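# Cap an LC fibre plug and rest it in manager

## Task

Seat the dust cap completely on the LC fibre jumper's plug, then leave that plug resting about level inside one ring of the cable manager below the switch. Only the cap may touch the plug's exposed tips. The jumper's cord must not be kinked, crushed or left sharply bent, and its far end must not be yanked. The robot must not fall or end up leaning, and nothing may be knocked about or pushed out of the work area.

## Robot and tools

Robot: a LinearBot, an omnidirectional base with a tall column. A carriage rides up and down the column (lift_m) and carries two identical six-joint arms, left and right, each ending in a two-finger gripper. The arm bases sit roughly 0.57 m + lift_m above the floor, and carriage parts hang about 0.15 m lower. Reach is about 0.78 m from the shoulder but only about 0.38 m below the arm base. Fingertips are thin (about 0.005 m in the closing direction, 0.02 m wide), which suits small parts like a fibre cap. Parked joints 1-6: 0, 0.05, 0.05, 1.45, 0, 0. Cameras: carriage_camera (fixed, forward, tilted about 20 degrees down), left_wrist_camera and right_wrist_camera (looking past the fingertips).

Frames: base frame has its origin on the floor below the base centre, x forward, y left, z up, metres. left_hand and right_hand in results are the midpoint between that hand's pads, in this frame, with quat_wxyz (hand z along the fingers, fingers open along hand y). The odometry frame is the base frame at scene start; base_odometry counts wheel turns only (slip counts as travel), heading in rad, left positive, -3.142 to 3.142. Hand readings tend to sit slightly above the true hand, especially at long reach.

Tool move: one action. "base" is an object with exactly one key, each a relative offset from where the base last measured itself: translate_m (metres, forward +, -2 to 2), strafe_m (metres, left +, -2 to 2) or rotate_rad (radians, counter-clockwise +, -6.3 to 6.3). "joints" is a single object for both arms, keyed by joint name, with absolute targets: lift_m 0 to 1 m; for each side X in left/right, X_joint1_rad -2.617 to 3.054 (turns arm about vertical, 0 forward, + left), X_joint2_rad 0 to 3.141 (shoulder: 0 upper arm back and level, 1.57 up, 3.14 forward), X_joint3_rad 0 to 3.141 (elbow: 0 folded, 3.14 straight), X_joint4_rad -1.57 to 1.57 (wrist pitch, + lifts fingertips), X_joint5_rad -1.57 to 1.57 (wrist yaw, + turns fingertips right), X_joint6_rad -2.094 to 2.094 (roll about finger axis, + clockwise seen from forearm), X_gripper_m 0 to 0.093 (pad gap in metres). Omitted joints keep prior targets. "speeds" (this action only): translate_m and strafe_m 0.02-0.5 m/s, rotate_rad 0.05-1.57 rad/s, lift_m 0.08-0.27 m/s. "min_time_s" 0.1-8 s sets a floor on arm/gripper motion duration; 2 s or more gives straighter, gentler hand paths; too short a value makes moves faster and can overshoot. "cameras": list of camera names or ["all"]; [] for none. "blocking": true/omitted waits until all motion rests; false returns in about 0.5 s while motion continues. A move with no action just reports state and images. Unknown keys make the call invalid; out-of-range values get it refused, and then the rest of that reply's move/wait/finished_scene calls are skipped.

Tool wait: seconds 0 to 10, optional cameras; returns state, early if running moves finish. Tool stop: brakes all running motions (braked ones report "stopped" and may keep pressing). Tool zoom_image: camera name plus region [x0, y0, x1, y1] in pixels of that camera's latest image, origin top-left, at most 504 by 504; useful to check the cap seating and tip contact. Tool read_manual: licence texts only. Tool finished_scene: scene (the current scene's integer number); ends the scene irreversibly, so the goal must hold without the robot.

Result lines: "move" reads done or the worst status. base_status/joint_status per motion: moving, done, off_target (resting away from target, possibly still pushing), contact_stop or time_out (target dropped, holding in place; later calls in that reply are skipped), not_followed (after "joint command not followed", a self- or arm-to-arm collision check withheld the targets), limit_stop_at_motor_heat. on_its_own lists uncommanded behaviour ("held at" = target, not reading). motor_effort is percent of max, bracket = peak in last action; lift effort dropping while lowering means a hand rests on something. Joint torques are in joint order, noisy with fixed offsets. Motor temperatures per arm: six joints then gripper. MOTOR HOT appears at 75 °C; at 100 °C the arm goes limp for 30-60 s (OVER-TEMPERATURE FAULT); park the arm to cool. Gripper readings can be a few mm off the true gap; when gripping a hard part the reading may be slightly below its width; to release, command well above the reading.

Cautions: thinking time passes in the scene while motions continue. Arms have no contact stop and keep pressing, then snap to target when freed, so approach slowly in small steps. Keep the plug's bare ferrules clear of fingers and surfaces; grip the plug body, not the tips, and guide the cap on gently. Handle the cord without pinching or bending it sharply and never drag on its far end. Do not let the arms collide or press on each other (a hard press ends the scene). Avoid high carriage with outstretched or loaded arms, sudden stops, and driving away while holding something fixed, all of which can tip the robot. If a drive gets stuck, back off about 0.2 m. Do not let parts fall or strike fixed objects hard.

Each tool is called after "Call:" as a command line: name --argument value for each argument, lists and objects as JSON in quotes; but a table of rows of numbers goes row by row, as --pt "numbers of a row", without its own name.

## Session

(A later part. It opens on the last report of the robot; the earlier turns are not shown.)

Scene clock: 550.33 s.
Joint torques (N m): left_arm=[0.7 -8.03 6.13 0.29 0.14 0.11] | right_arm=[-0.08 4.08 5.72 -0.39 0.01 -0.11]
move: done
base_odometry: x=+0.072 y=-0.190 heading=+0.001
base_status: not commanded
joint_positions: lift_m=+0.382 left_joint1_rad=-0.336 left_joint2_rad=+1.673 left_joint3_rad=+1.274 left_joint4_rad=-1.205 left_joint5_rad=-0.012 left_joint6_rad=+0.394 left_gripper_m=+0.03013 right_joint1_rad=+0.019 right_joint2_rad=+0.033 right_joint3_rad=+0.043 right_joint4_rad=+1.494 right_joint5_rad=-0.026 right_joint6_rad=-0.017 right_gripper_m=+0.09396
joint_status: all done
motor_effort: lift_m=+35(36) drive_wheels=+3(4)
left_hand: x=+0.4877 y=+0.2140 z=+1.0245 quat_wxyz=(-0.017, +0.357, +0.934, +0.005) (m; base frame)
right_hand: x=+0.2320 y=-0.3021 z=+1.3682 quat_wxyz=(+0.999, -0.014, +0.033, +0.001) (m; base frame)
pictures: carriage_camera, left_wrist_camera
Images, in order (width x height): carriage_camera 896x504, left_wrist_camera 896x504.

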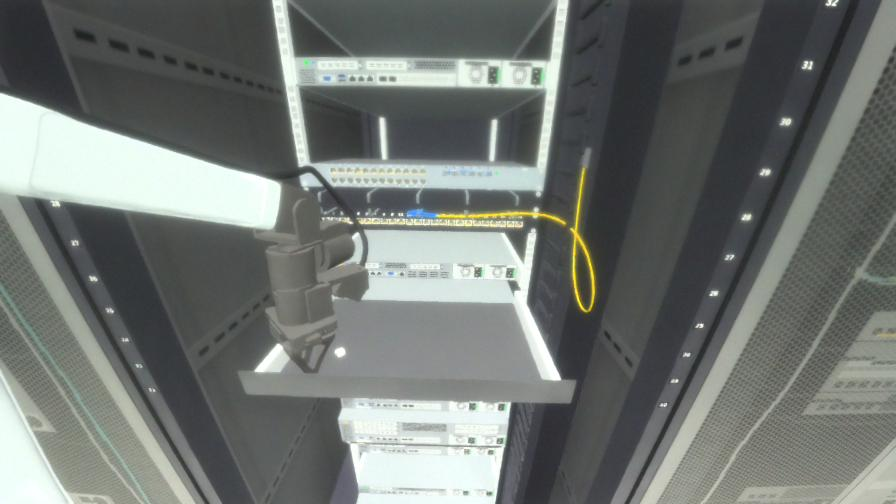

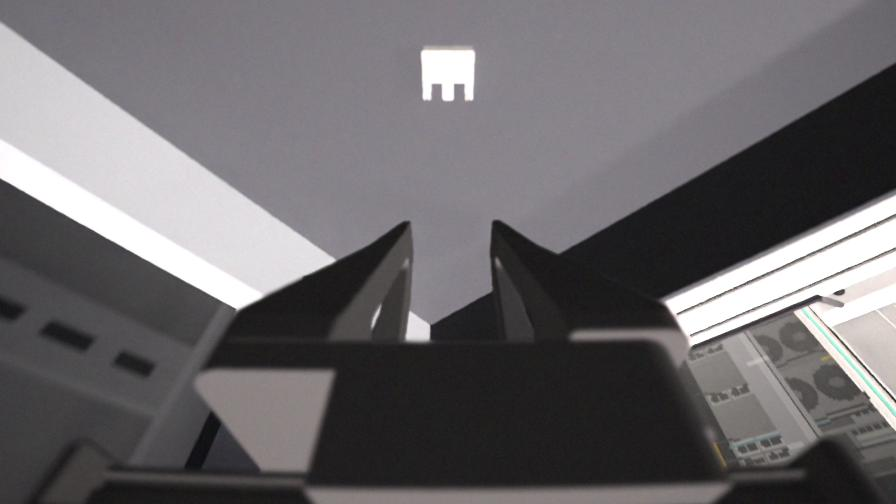

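Call:
move --joints '{"left_joint1_rad":-0.376,"left_joint2_rad":1.798,"left_joint3_rad":1.43,"left_joint4_rad":-1.239,"left_joint5_rad":-0.005,"left_joint6_rad":0.355}' --min_time_s 1.5 --cameras '["left_wrist_camera"]'

Call:
zoom_image --camera "left_wrist_camera" --region '[390, 100, 510, 240]'

Scene clock: 572.37 s.
Joint torques (N m): left_arm=[-0.58 -6.31 9.73 0.01 0.13 -0.1] | right_arm=[-0.05 4.1 5.75 -0.39 0.01 -0.11]
move: done
base_odometry: x=+0.072 y=-0.190 heading=+0.001
base_status: not commanded
joint_positions: lift_m=+0.382 left_joint1_rad=-0.368 left_joint2_rad=+1.785 left_joint3_rad=+1.397 left_joint4_rad=-1.225 left_joint5_rad=-0.012 left_joint6_rad=+0.366 left_gripper_m=+0.03013 right_joint1_rad=+0.019 right_joint2_rad=+0.033 right_joint3_rad=+0.043 right_joint4_rad=+1.494 right_joint5_rad=-0.026 right_joint6_rad=-0.017 right_gripper_m=+0.09396
joint_status: all done
motor_effort: lift_m=+35(35) drive_wheels=+4(7)
left_hand: x=+0.5099 y=+0.1956 z=+1.0224 quat_wxyz=(-0.022, +0.359, +0.933, +0.006) (m; base frame)
right_hand: x=+0.2320 y=-0.3021 z=+1.3682 quat_wxyz=(+0.999, -0.014, +0.033, +0.001) (m; base frame)
pictures: left_wrist_camera
Images, in order (width x height): left_wrist_camera 896x504.

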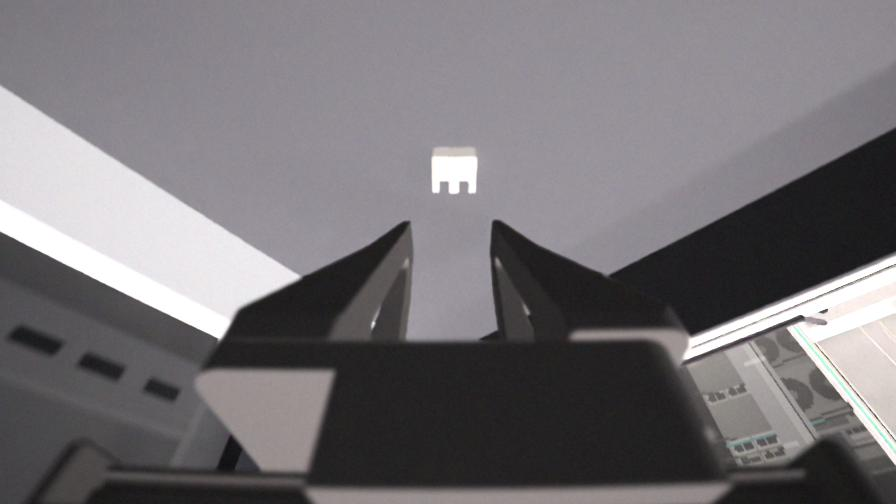

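Scaled by 3.600 from the camera's 896x504 image, which has a finer 1280x720 frame.

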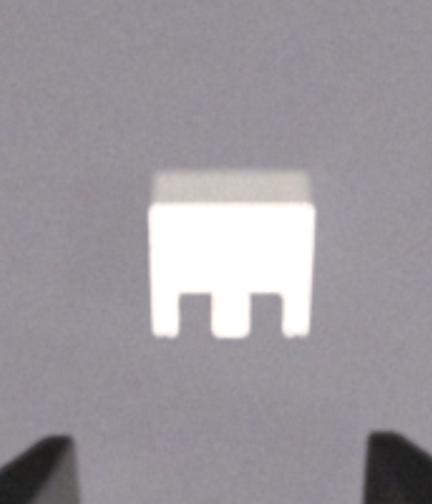

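Call:
move --joints '{"left_joint1_rad":-0.411,"left_joint2_rad":1.9155,"left_joint3_rad":1.580,"left_joint4_rad":-1.274,"left_joint5_rad":-0.005,"left_joint6_rad":0.321}' --min_time_s 2 --cameras '["left_wrist_camera","carriage_camera"]'

Call:
zoom_image --camera "left_wrist_camera" --region '[390, 180, 510, 320]'

Scene clock: 586.80 s.
Joint torques (N m): left_arm=[-0.61 -7.24 9.74 0 0.14 -0.1] | right_arm=[-0.09 4.08 5.78 -0.39 0.01 -0.11]
move: done
base_odometry: x=+0.072 y=-0.190 heading=+0.001
base_status: not commanded
joint_positions: lift_m=+0.382 left_joint1_rad=-0.402 left_joint2_rad=+1.902 left_joint3_rad=+1.547 left_joint4_rad=-1.261 left_joint5_rad=-0.012 left_joint6_rad=+0.332 left_gripper_m=+0.03013 right_joint1_rad=+0.019 right_joint2_rad=+0.033 right_joint3_rad=+0.043 right_joint4_rad=+1.494 right_joint5_rad=-0.026 right_joint6_rad=-0.017 right_gripper_m=+0.09396
joint_status: all done
motor_effort: lift_m=+35(35) drive_wheels=+5(5)
left_hand: x=+0.5337 y=+0.1737 z=+1.0226 quat_wxyz=(-0.022, +0.359, +0.933, +0.007) (m; base frame)
right_hand: x=+0.2320 y=-0.3021 z=+1.3682 quat_wxyz=(+0.999, -0.014, +0.033, +0.001) (m; base frame)
pictures: carriage_camera, left_wrist_camera
Images, in order (width x height): carriage_camera 896x504, left_wrist_camera 896x504.

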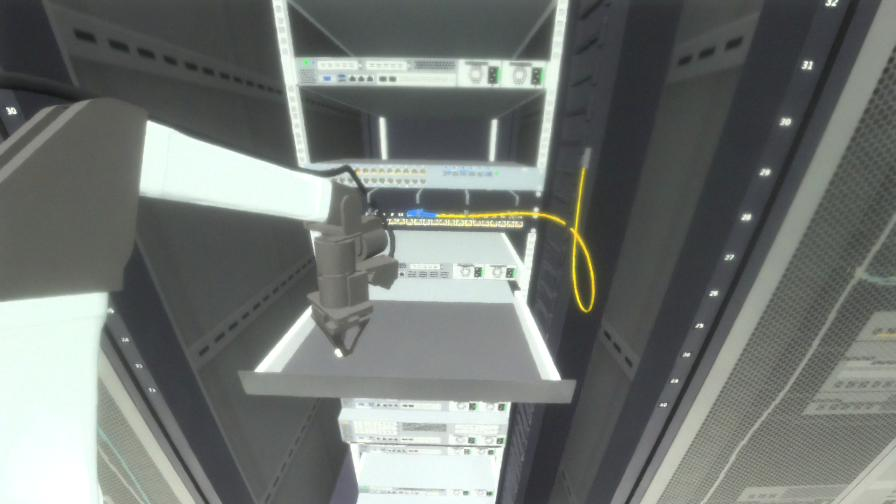

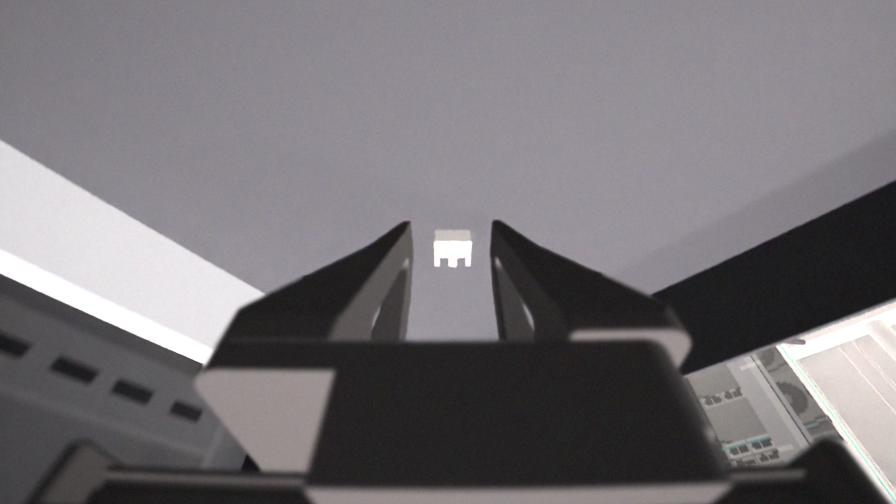

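Scaled by 3.600 from the camera's 896x504 image, which has a finer 1280x720 frame.

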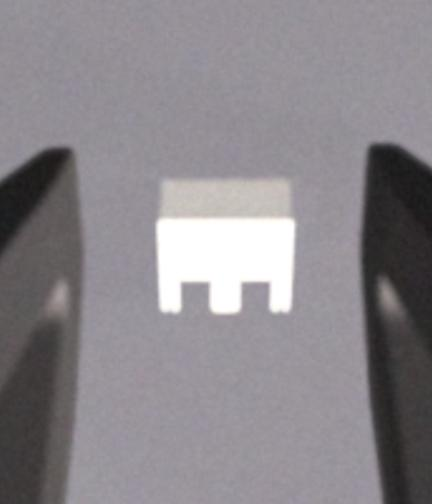

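Call:
move --joints '{"left_gripper_m":0.012}' --min_time_s 1.5 --cameras '["left_wrist_camera"]'

Call:
zoom_image --camera "left_wrist_camera" --region '[390, 180, 510, 320]'

Scene clock: 599.63 s.
Joint torques (N m): left_arm=[-0.62 -7.24 9.76 0 0.13 -0.08] | right_arm=[-0.05 4.1 5.76 -0.39 0.02 -0.11]
move: done
base_odometry: x=+0.072 y=-0.190 heading=+0.001
base_status: not commanded
joint_positions: lift_m=+0.382 left_joint1_rad=-0.402 left_joint2_rad=+1.902 left_joint3_rad=+1.547 left_joint4_rad=-1.261 left_joint5_rad=-0.012 left_joint6_rad=+0.332 left_gripper_m=+0.01222 right_joint1_rad=+0.019 right_joint2_rad=+0.033 right_joint3_rad=+0.043 right_joint4_rad=+1.494 right_joint5_rad=-0.026 right_joint6_rad=-0.017 right_gripper_m=+0.09396
joint_status: all done
motor_effort: lift_m=+35(35) drive_wheels=+1(5)
left_hand: x=+0.5336 y=+0.1737 z=+1.0226 quat_wxyz=(-0.023, +0.359, +0.933, +0.007) (m; base frame)
right_hand: x=+0.2320 y=-0.3021 z=+1.3682 quat_wxyz=(+0.999, -0.014, +0.033, +0.001) (m; base frame)
pictures: left_wrist_camera
Images, in order (width x height): left_wrist_camera 896x504.

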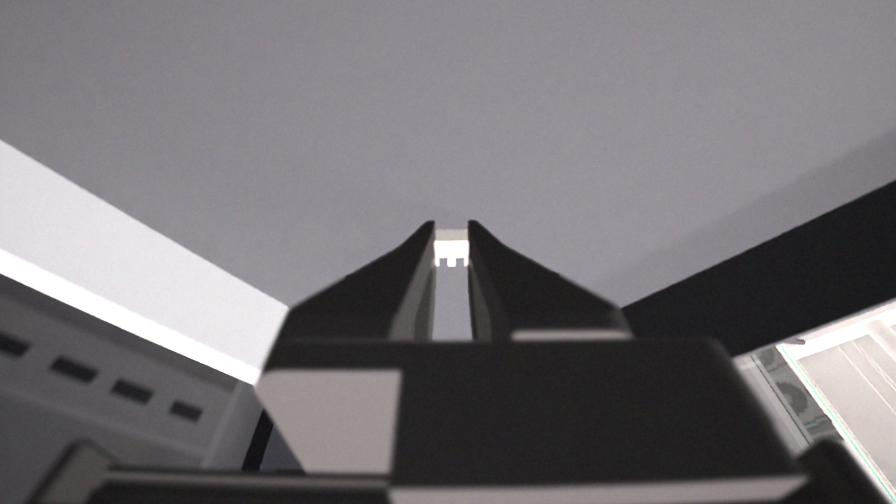

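Scaled by 3.600 from the camera's 896x504 image, which has a finer 1280x720 frame.

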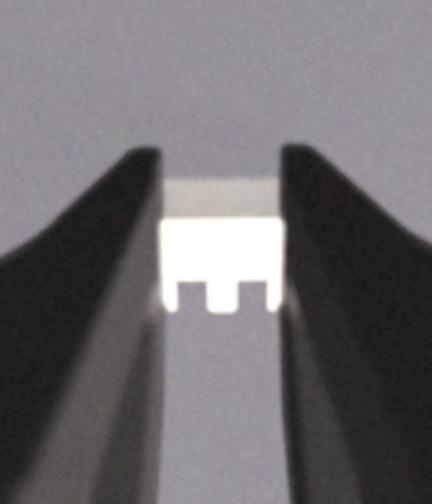

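Call:
move --joints '{"left_gripper_m":0.008}' --min_time_s 1 --cameras '[]'

Call:
move --joints '{"lift_m":0.39}' --speeds '{"lift_m":0.08}' --cameras '["left_wrist_camera"]'

Call:
zoom_image --camera "left_wrist_camera" --region '[390, 180, 510, 320]'

Scene clock: 607.13 s.
Joint torques (N m): left_arm=[-0.62 -7.24 9.76 0.01 0.13 -0.09] | right_arm=[-0.06 4.08 5.75 -0.39 0.01 -0.11]
move: done
base_odometry: x=+0.072 y=-0.190 heading=+0.001
base_status: not commanded
joint_positions: lift_m=+0.382 left_joint1_rad=-0.402 left_joint2_rad=+1.902 left_joint3_rad=+1.547 left_joint4_rad=-1.261 left_joint5_rad=-0.012 left_joint6_rad=+0.332 left_gripper_m=+0.01163 right_joint1_rad=+0.019 right_joint2_rad=+0.033 right_joint3_rad=+0.043 right_joint4_rad=+1.494 right_joint5_rad=-0.026 right_joint6_rad=-0.017 right_gripper_m=+0.09396
joint_status: all done
motor_effort: lift_m=+35(35) drive_wheels=+3(6)
left_hand: x=+0.5336 y=+0.1737 z=+1.0226 quat_wxyz=(-0.023, +0.359, +0.933, +0.007) (m; base frame)
right_hand: x=+0.2320 y=-0.3021 z=+1.3682 quat_wxyz=(+0.999, -0.014, +0.033, +0.001) (m; base frame)
pictures: none
No camera images: "cameras" was empty.

Scene clock: 607.60 s.
Joint torques (N m): left_arm=[-0.59 -7.8 9.62 0.15 0.13 -0.08] | right_arm=[-0.06 4.07 5.76 -0.38 0.01 -0.11]
move: done
base_odometry: x=+0.072 y=-0.190 heading=+0.001
base_status: not commanded
joint_positions: lift_m=+0.390 left_joint1_rad=-0.402 left_joint2_rad=+1.909 left_joint3_rad=+1.548 left_joint4_rad=-1.280 left_joint5_rad=-0.012 left_joint6_rad=+0.331 left_gripper_m=+0.01163 right_joint1_rad=+0.019 right_joint2_rad=+0.033 right_joint3_rad=+0.043 right_joint4_rad=+1.494 right_joint5_rad=-0.026 right_joint6_rad=-0.017 right_gripper_m=+0.09396
joint_status: all done
motor_effort: lift_m=+36(42) drive_wheels=+3(3)
left_hand: x=+0.5294 y=+0.1755 z=+1.0287 quat_wxyz=(-0.035, +0.359, +0.933, +0.007) (m; base frame)
right_hand: x=+0.2321 y=-0.3021 z=+1.3761 quat_wxyz=(+0.999, -0.014, +0.033, +0.001) (m; base frame)
pictures: left_wrist_camera
Images, in order (width x height): left_wrist_camera 896x504.

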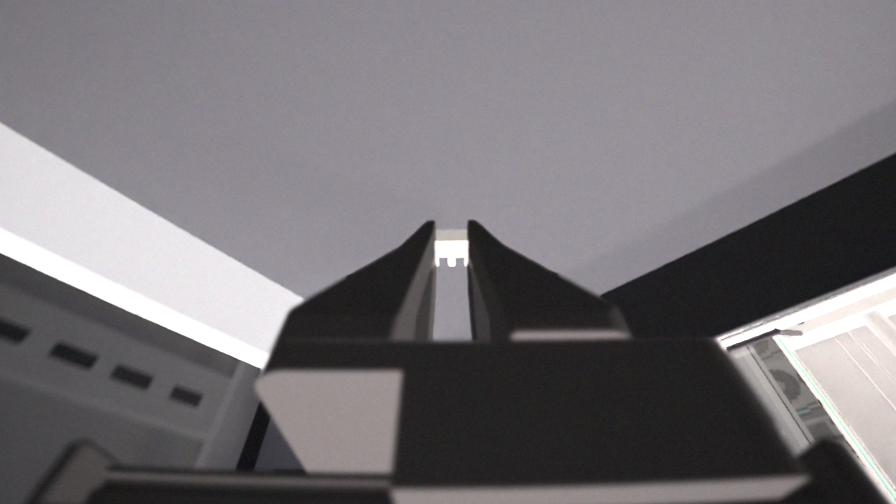

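Scaled by 3.600 from the camera's 896x504 image, which has a finer 1280x720 frame.

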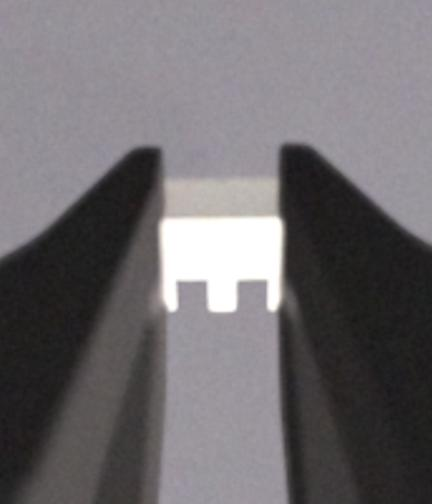

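Call:
move --joints '{"left_joint1_rad":-0.328,"left_joint2_rad":1.653,"left_joint3_rad":1.266,"left_joint4_rad":-1.195,"left_joint5_rad":-0.005,"left_joint6_rad":0.405}' --min_time_s 1.5 --cameras '["left_wrist_camera"]'

Call:
move --joints '{"lift_m":0.558,"right_joint1_rad":1.1,"right_joint5_rad":0.5,"right_joint6_rad":0.8,"right_gripper_m":0.03}' --min_time_s 2 --cameras '["carriage_camera"]'

Scene clock: 736.93 s.
Joint torques (N m): left_arm=[0.75 -8.91 5.56 0.31 0.14 0.12] | right_arm=[-0.05 4.08 5.75 -0.38 0.01 -0.11]
move: done
base_odometry: x=+0.072 y=-0.190 heading=+0.001
base_status: not commanded
joint_positions: lift_m=+0.390 left_joint1_rad=-0.336 left_joint2_rad=+1.682 left_joint3_rad=+1.281 left_joint4_rad=-1.209 left_joint5_rad=-0.012 left_joint6_rad=+0.394 left_gripper_m=+0.01163 right_joint1_rad=+0.019 right_joint2_rad=+0.033 right_joint3_rad=+0.043 right_joint4_rad=+1.494 right_joint5_rad=-0.026 right_joint6_rad=-0.017 right_gripper_m=+0.09396
joint_status: all done
motor_effort: lift_m=+36(36) drive_wheels=+5(6)
left_hand: x=+0.4881 y=+0.2137 z=+1.0314 quat_wxyz=(-0.020, +0.357, +0.934, +0.005) (m; base frame)
right_hand: x=+0.2321 y=-0.3021 z=+1.3761 quat_wxyz=(+0.999, -0.014, +0.033, +0.001) (m; base frame)
pictures: left_wrist_camera
Images, in order (width x height): left_wrist_camera 896x504.

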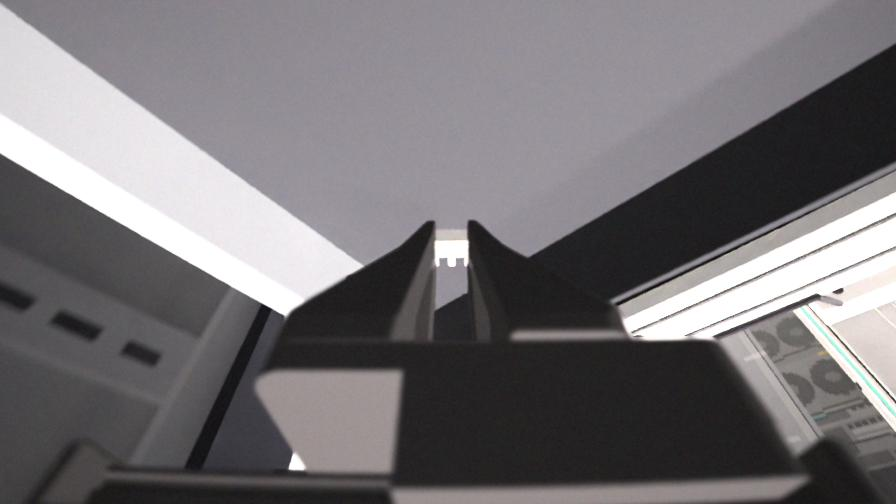

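Scene clock: 739.30 s.
Joint torques (N m): left_arm=[0.76 -7.76 6.16 0.28 0.13 0.11] | right_arm=[0.46 4.07 5.78 -0.35 -0.22 -0.03]
move: done
base_odometry: x=+0.072 y=-0.190 heading=+0.001
base_status: not commanded
joint_positions: lift_m=+0.558 left_joint1_rad=-0.336 left_joint2_rad=+1.670 left_joint3_rad=+1.274 left_joint4_rad=-1.204 left_joint5_rad=-0.012 left_joint6_rad=+0.395 left_gripper_m=+0.01163 right_joint1_rad=+1.094 right_joint2_rad=+0.033 right_joint3_rad=+0.043 right_joint4_rad=+1.494 right_joint5_rad=+0.487 right_joint6_rad=+0.788 right_gripper_m=+0.03013
joint_status: all done
motor_effort: lift_m=+35(43) drive_wheels=+4(6)
left_hand: x=+0.4879 y=+0.2138 z=+1.2012 quat_wxyz=(-0.015, +0.357, +0.934, +0.005) (m; base frame)
right_hand: x=+0.2947 y=-0.3304 z=+1.5241 quat_wxyz=(+0.577, +0.233, +0.069, +0.779) (m; base frame)
pictures: carriage_camera
Images, in order (width x height): carriage_camera 896x504.

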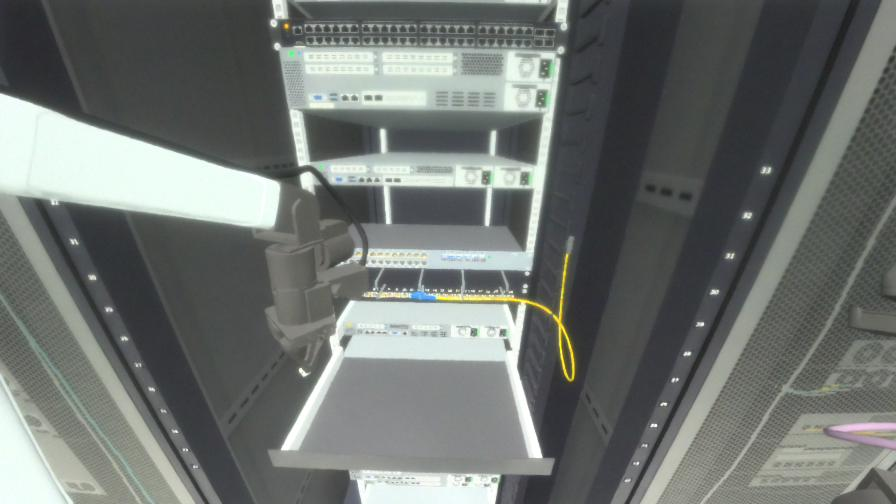

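Call:
move --joints '{"right_joint1_rad":1.16,"right_joint2_rad":1.0,"right_joint3_rad":0.4,"right_joint4_rad":1.3,"right_joint5_rad":0.8,"right_joint6_rad":1.2,"right_gripper_m":0.025}' --min_time_s 2 --cameras '[]'

Call:
move --joints '{"right_joint1_rad":1.230,"right_joint2_rad":1.957,"right_joint3_rad":0.744,"right_joint4_rad":1.2225,"right_joint5_rad":1.135,"right_joint6_rad":1.58}' --min_time_s 2 --cameras '["right_wrist_camera","carriage_camera"]'

Scene clock: 750.20 s.
Joint torques (N m): left_arm=[0.73 -7.79 6.17 0.28 0.14 0.11] | right_arm=[0.58 -1.21 8.94 1.36 -0.22 -0.07]
move: done
base_odometry: x=+0.072 y=-0.190 heading=+0.001
base_status: not commanded
joint_positions: lift_m=+0.558 left_joint1_rad=-0.336 left_joint2_rad=+1.670 left_joint3_rad=+1.274 left_joint4_rad=-1.204 left_joint5_rad=-0.012 left_joint6_rad=+0.395 left_gripper_m=+0.01163 right_joint1_rad=+1.154 right_joint2_rad=+0.994 right_joint3_rad=+0.376 right_joint4_rad=+1.313 right_joint5_rad=+0.787 right_joint6_rad=+1.189 right_gripper_m=+0.02513
joint_status: all done
motor_effort: lift_m=+35(35) drive_wheels=+3(6)
left_hand: x=+0.4879 y=+0.2138 z=+1.2012 quat_wxyz=(-0.015, +0.357, +0.934, +0.005) (m; base frame)
right_hand: x=+0.4339 y=-0.1174 z=+1.4795 quat_wxyz=(+0.475, +0.354, +0.386, +0.707) (m; base frame)
pictures: none
No camera images: "cameras" was empty.

Scene clock: 752.50 s.
Joint torques (N m): left_arm=[0.72 -7.77 6.13 0.29 0.14 0.11] | right_arm=[0.57 -7.77 6.57 1.88 0.14 -0.08]
move: done
base_odometry: x=+0.072 y=-0.190 heading=+0.001
base_status: not commanded
joint_positions: lift_m=+0.558 left_joint1_rad=-0.336 left_joint2_rad=+1.670 left_joint3_rad=+1.274 left_joint4_rad=-1.204 left_joint5_rad=-0.012 left_joint6_rad=+0.395 left_gripper_m=+0.01163 right_joint1_rad=+1.224 right_joint2_rad=+1.943 right_joint3_rad=+0.725 right_joint4_rad=+1.235 right_joint5_rad=+1.123 right_joint6_rad=+1.569 right_gripper_m=+0.02513
joint_status: all done
motor_effort: lift_m=+35(35) drive_wheels=+0(7)
left_hand: x=+0.4879 y=+0.2138 z=+1.2012 quat_wxyz=(-0.015, +0.357, +0.934, +0.005) (m; base frame)
right_hand: x=+0.5010 y=+0.0218 z=+1.2647 quat_wxyz=(+0.473, +0.476, +0.520, +0.529) (m; base frame)
pictures: carriage_camera, right_wrist_camera
Images, in order (width x height): carriage_camera 896x504, right_wrist_camera 896x504.

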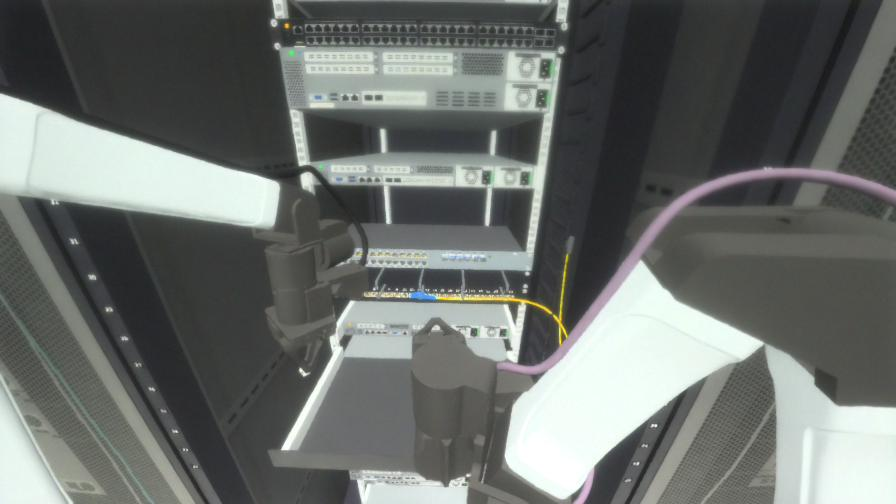

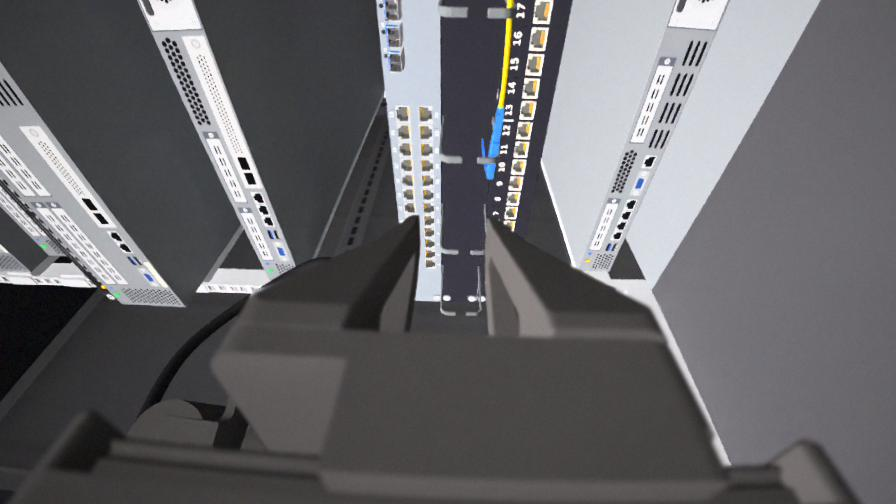

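Call:
zoom_image --camera "right_wrist_camera" --region '[420, 60, 560, 220]'

Call:
zoom_image --camera "right_wrist_camera" --region '[420, 0, 560, 100]'

Scaled by 3.150 from the camera's 896x504 image, which has a finer 1280x720 frame.

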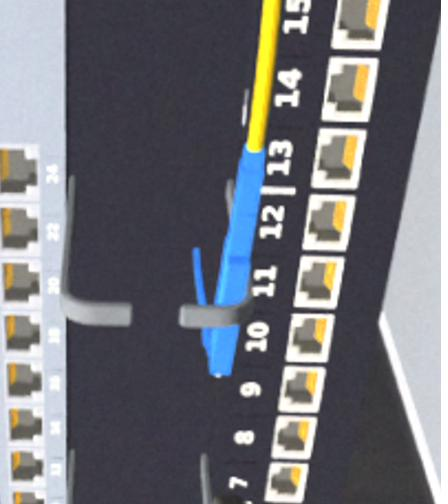

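Scaled by 3.600 from the camera's 896x504 image, which has a finer 1280x720 frame.

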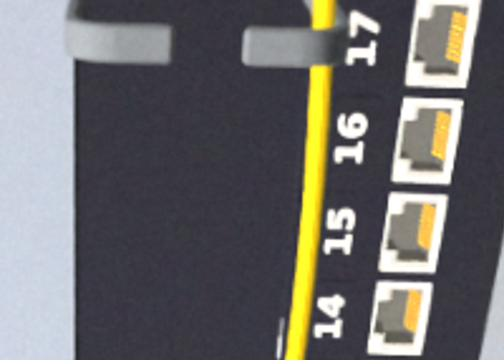

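Call:
zoom_image --camera "carriage_camera" --region '[400, 255, 540, 325]'

Scaled by 3.600 from the camera's 896x504 image, which has a finer 1280x720 frame.

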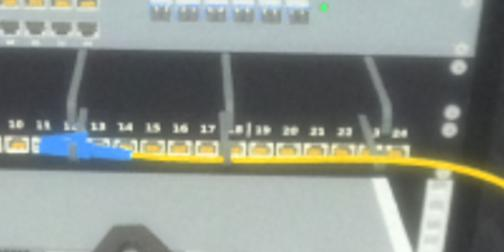

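Call:
zoom_image --camera "carriage_camera" --region '[445, 275, 485, 310]'

Call:
zoom_image --camera "carriage_camera" --region '[490, 275, 530, 310]'

Call:
zoom_image --camera "right_wrist_camera" --region '[470, 0, 530, 30]'

Scaled by 12.600 from the camera's 896x504 image, which has a finer 1280x720 frame.

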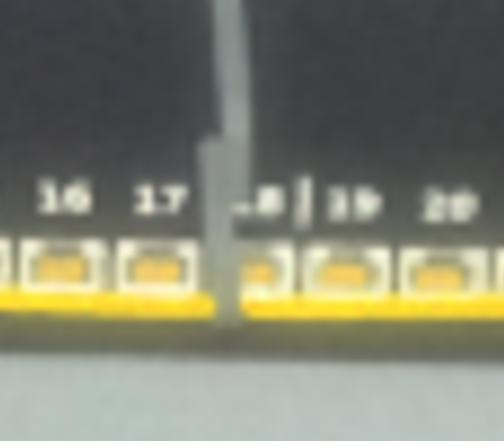

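Scaled by 12.600 from the camera's 896x504 image, which has a finer 1280x720 frame.

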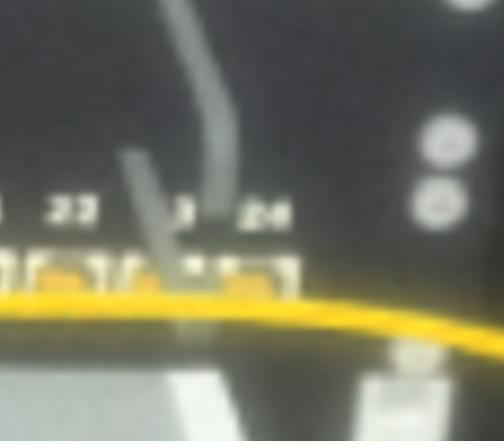

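Scaled by 8.400 from the camera's 896x504 image, which has a finer 1280x720 frame.

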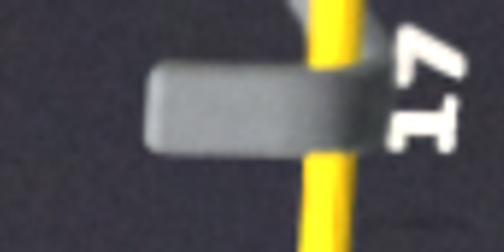

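Call:
move --joints '{"right_joint1_rad":1.049,"right_joint2_rad":2.157,"right_joint3_rad":0.952,"right_joint4_rad":1.201,"right_joint5_rad":0.945,"right_joint6_rad":1.58,"right_gripper_m":0.025}' --min_time_s 2.5 --cameras '["right_wrist_camera","carriage_camera"]'

Call:
zoom_image --camera "right_wrist_camera" --region '[400, 100, 560, 300]'

Scene clock: 804.87 s.
Joint torques (N m): left_arm=[0.73 -7.73 6.19 0.29 0.14 0.11] | right_arm=[-0.59 -9.42 6.76 2 -0.11 -0.1]
Motor temperatures (°C): left_arm=[29 49 51 30 29 33 35] | right_arm=[31 40 44 35 31 30 33]
move: done
base_odometry: x=+0.072 y=-0.190 heading=+0.001
base_status: not commanded
joint_positions: lift_m=+0.558 left_joint1_rad=-0.336 left_joint2_rad=+1.670 left_joint3_rad=+1.274 left_joint4_rad=-1.204 left_joint5_rad=-0.012 left_joint6_rad=+0.395 left_gripper_m=+0.01163 right_joint1_rad=+1.055 right_joint2_rad=+2.140 right_joint3_rad=+0.933 right_joint4_rad=+1.216 right_joint5_rad=+0.956 right_joint6_rad=+1.570 right_gripper_m=+0.02513
joint_status: all done
motor_effort: lift_m=+35(35) drive_wheels=-1(6)
left_hand: x=+0.4879 y=+0.2138 z=+1.2012 quat_wxyz=(-0.015, +0.357, +0.934, +0.005) (m; base frame)
right_hand: x=+0.5756 y=+0.0403 z=+1.2418 quat_wxyz=(+0.474, +0.475, +0.521, +0.527) (m; base frame)
pictures: carriage_camera, right_wrist_camera
Images, in order (width x height): carriage_camera 896x504, right_wrist_camera 896x504.

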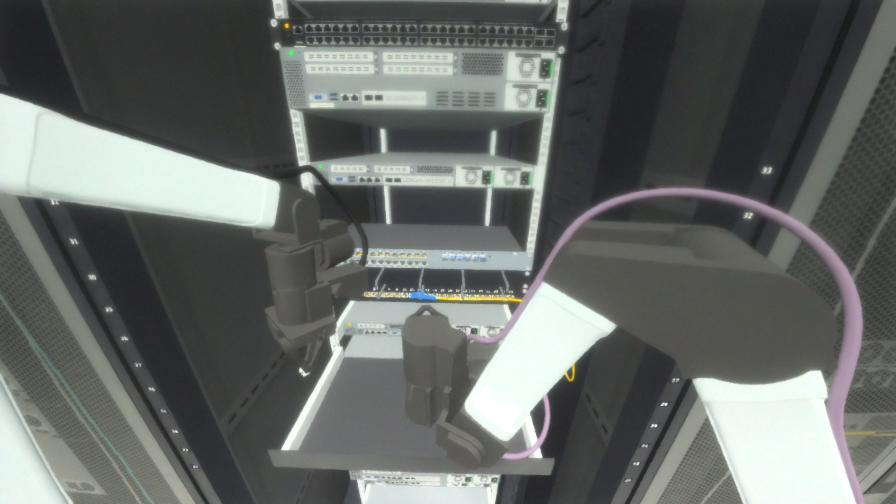

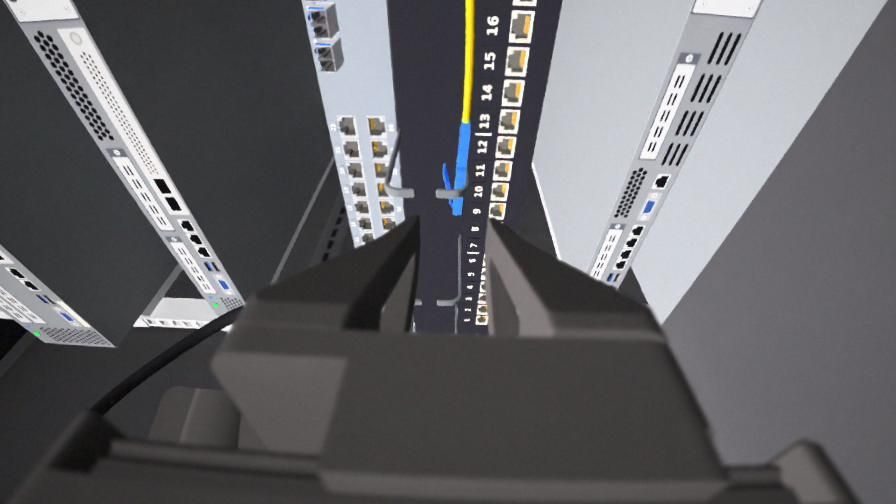

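Scaled by 2.520 from the camera's 896x504 image, which has a finer 1280x720 frame.

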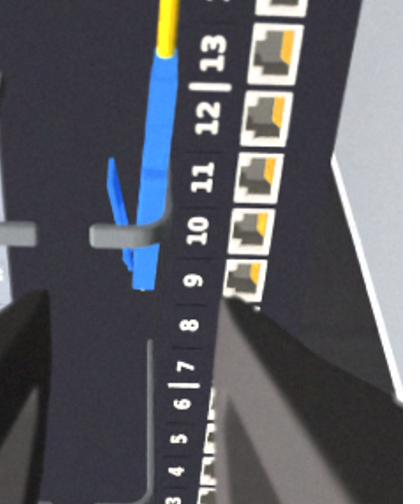

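Call:
zoom_image --camera "right_wrist_camera" --region '[360, 0, 560, 120]'

Call:
zoom_image --camera "right_wrist_camera" --region '[380, 220, 540, 340]'

Scaled by 2.520 from the camera's 896x504 image, which has a finer 1280x720 frame.

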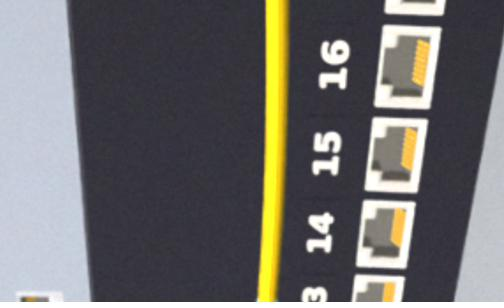

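Scaled by 3.150 from the camera's 896x504 image, which has a finer 1280x720 frame.

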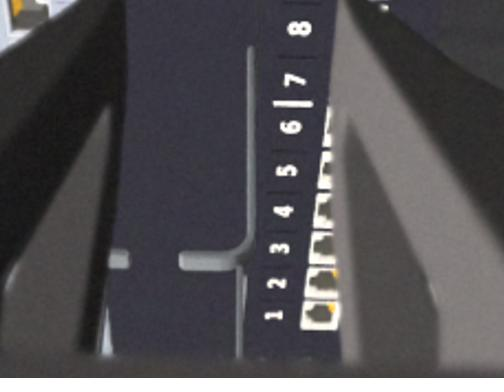

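Call:
move --cameras '["all"]'

Scene clock: 888.97 s.
Joint torques (N m): left_arm=[0.69 -7.77 6.16 0.29 0.13 0.11] | right_arm=[-0.61 -9.42 6.76 2 -0.1 -0.09]
Motor temperatures (°C): left_arm=[29 50 50 30 29 33 36] | right_arm=[31 44 45 40 31 30 33]
base_odometry: x=+0.072 y=-0.190 heading=+0.001
base_status: not commanded
joint_positions: lift_m=+0.558 left_joint1_rad=-0.336 left_joint2_rad=+1.670 left_joint3_rad=+1.274 left_joint4_rad=-1.204 left_joint5_rad=-0.012 left_joint6_rad=+0.395 left_gripper_m=+0.01163 right_joint1_rad=+1.055 right_joint2_rad=+2.140 right_joint3_rad=+0.933 right_joint4_rad=+1.216 right_joint5_rad=+0.955 right_joint6_rad=+1.570 right_gripper_m=+0.02513
joint_status: all done
motor_effort: lift_m=+35(35) drive_wheels=+2(6)
left_hand: x=+0.4879 y=+0.2138 z=+1.2012 quat_wxyz=(-0.015, +0.357, +0.934, +0.005) (m; base frame)
right_hand: x=+0.5756 y=+0.0403 z=+1.2418 quat_wxyz=(+0.474, +0.475, +0.521, +0.527) (m; base frame)
pictures: carriage_camera, left_wrist_camera, right_wrist_camera
Images, in order (width x height): carriage_camera 896x504, left_wrist_camera 896x504, right_wrist_camera 896x504.

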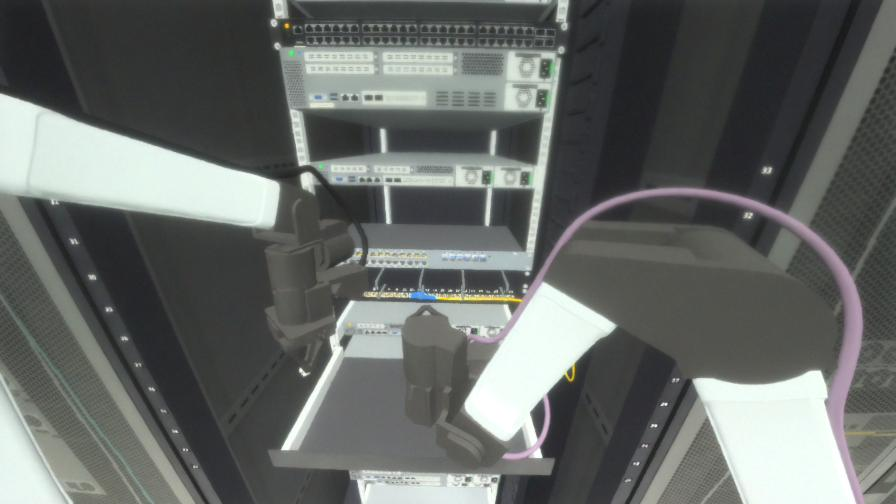

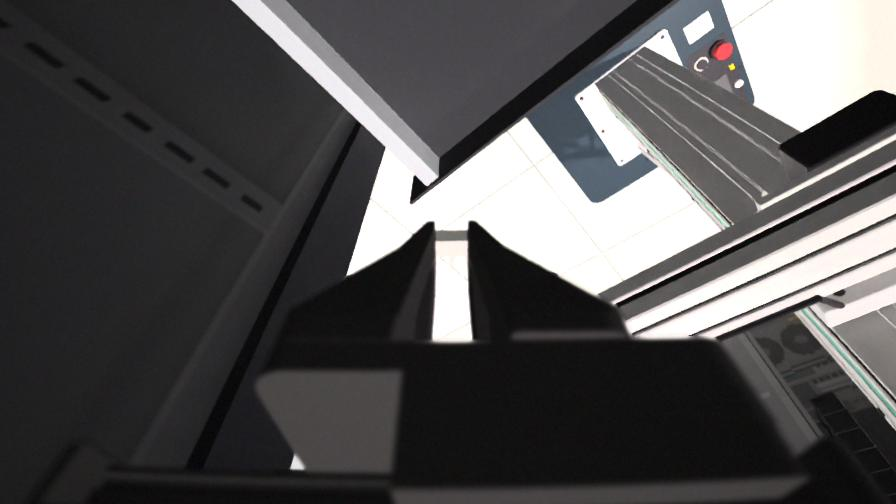

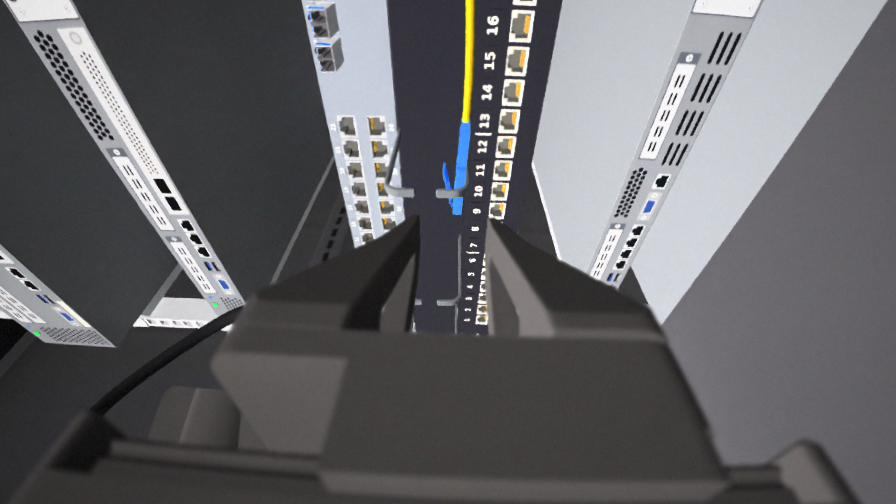

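Call:
zoom_image --camera "right_wrist_camera" --region '[370, 100, 530, 260]'

Call:
zoom_image --camera "carriage_camera" --region '[340, 220, 540, 400]'

Scaled by 3.150 from the camera's 896x504 image, which has a finer 1280x720 frame.

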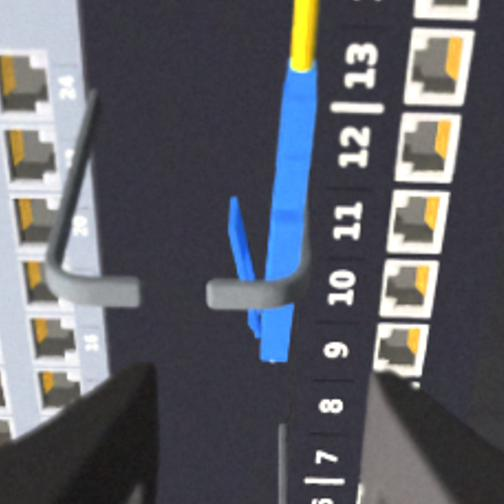

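Scaled by 2.520 from the camera's 896x504 image, which has a finer 1280x720 frame.

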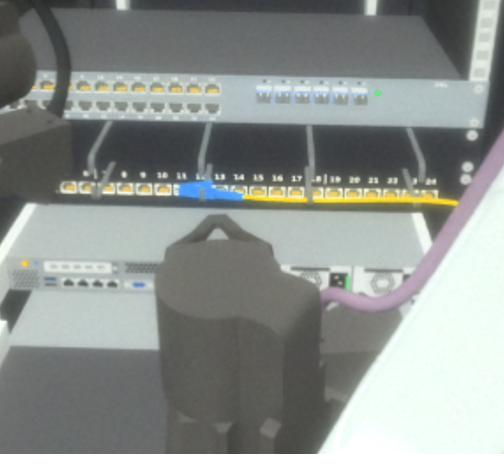

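Call:
move --joints '{"right_joint1_rad": 1.002, "right_joint2_rad": 2.152, "right_joint3_rad": 0.945, "right_joint4_rad": 1.193, "right_joint5_rad": 0.897}' --min_time_s 1.5 --cameras '["right_wrist_camera"]'

Call:
zoom_image --camera "right_wrist_camera" --region '[370, 120, 530, 340]'

Scene clock: 946.90 s.
Joint torques (N m): left_arm=[0.73 -7.77 6.16 0.28 0.13 0.11] | right_arm=[-0.59 -9.91 6.19 2.04 -0.1 -0.1]
move: done
base_odometry: x=+0.072 y=-0.190 heading=+0.001
base_status: not commanded
joint_positions: lift_m=+0.558 left_joint1_rad=-0.336 left_joint2_rad=+1.670 left_joint3_rad=+1.274 left_joint4_rad=-1.204 left_joint5_rad=-0.012 left_joint6_rad=+0.395 left_gripper_m=+0.01163 right_joint1_rad=+1.007 right_joint2_rad=+2.140 right_joint3_rad=+0.933 right_joint4_rad=+1.209 right_joint5_rad=+0.908 right_joint6_rad=+1.570 right_gripper_m=+0.02513
joint_status: all done
motor_effort: lift_m=+35(35) drive_wheels=+3(5)
left_hand: x=+0.4879 y=+0.2138 z=+1.2012 quat_wxyz=(-0.015, +0.357, +0.934, +0.005) (m; base frame)
right_hand: x=+0.5910 y=+0.0312 z=+1.2405 quat_wxyz=(+0.475, +0.474, +0.524, +0.525) (m; base frame)
pictures: right_wrist_camera
Images, in order (width x height): right_wrist_camera 896x504.

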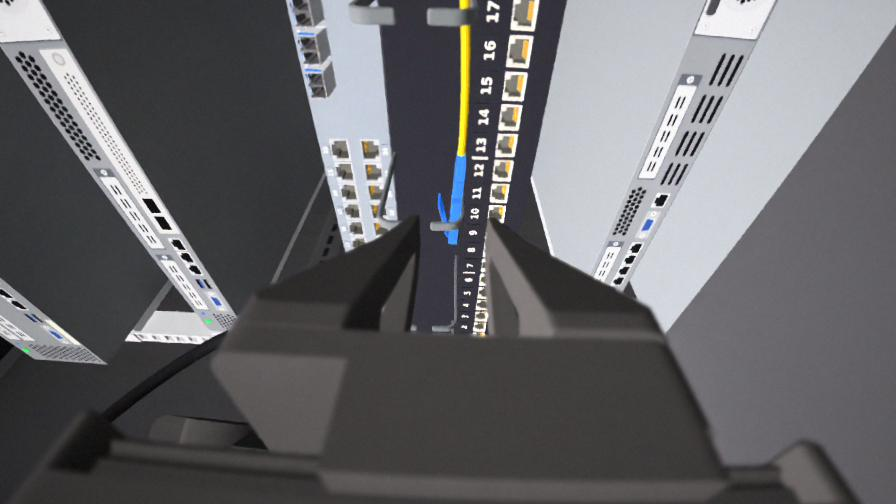

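Scaled by 2.291 from the camera's 896x504 image, which has a finer 1280x720 frame.

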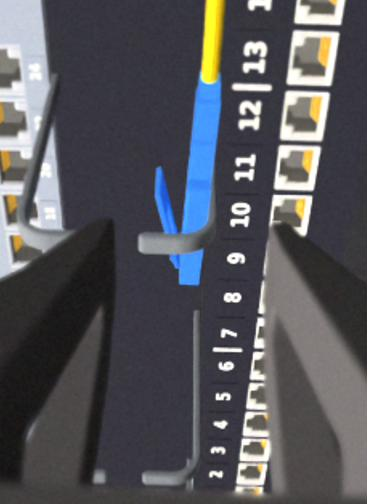

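Call:
move --joints '{"right_joint1_rad": 0.9615, "right_joint2_rad": 2.179, "right_joint3_rad": 0.991, "right_joint4_rad": 1.179, "right_joint5_rad": 0.857}' --min_time_s 1.5 --cameras '["right_wrist_camera"]'

Call:
zoom_image --camera "right_wrist_camera" --region '[370, 120, 530, 340]'

Scene clock: 972.17 s.
Joint torques (N m): left_arm=[0.7 -7.76 6.17 0.28 0.13 0.11] | right_arm=[-0.59 -9.69 6.94 2.06 -0.07 -0.1]
move: done
base_odometry: x=+0.072 y=-0.190 heading=+0.001
base_status: not commanded
joint_positions: lift_m=+0.558 left_joint1_rad=-0.336 left_joint2_rad=+1.670 left_joint3_rad=+1.274 left_joint4_rad=-1.204 left_joint5_rad=-0.012 left_joint6_rad=+0.395 left_gripper_m=+0.01163 right_joint1_rad=+0.967 right_joint2_rad=+2.162 right_joint3_rad=+0.971 right_joint4_rad=+1.195 right_joint5_rad=+0.868 right_joint6_rad=+1.570 right_gripper_m=+0.02513
joint_status: all done
motor_effort: lift_m=+35(35) drive_wheels=-1(5)
left_hand: x=+0.4879 y=+0.2138 z=+1.2012 quat_wxyz=(-0.015, +0.357, +0.934, +0.005) (m; base frame)
right_hand: x=+0.6084 y=+0.0297 z=+1.2404 quat_wxyz=(+0.475, +0.474, +0.523, +0.526) (m; base frame)
pictures: right_wrist_camera
Images, in order (width x height): right_wrist_camera 896x504.

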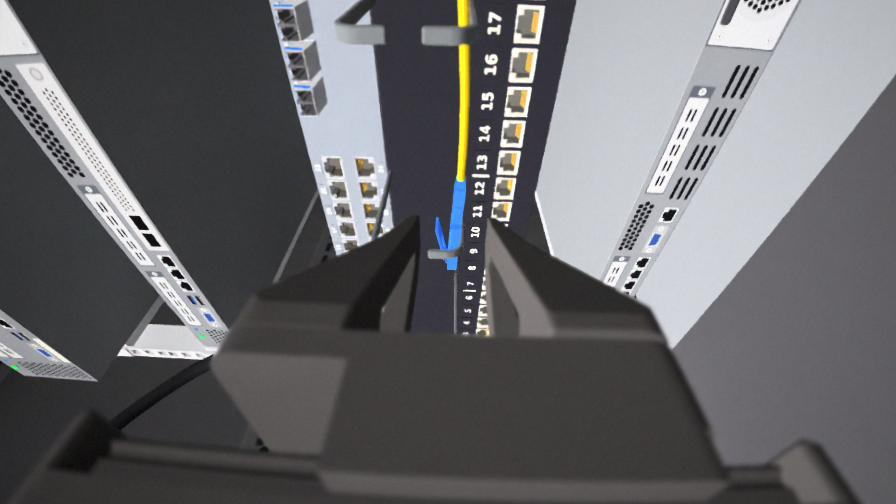

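Scaled by 2.291 from the camera's 896x504 image, which has a finer 1280x720 frame.

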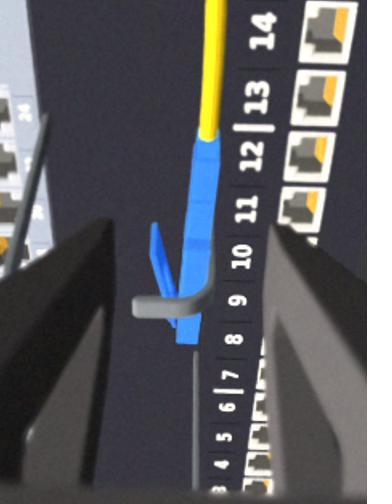

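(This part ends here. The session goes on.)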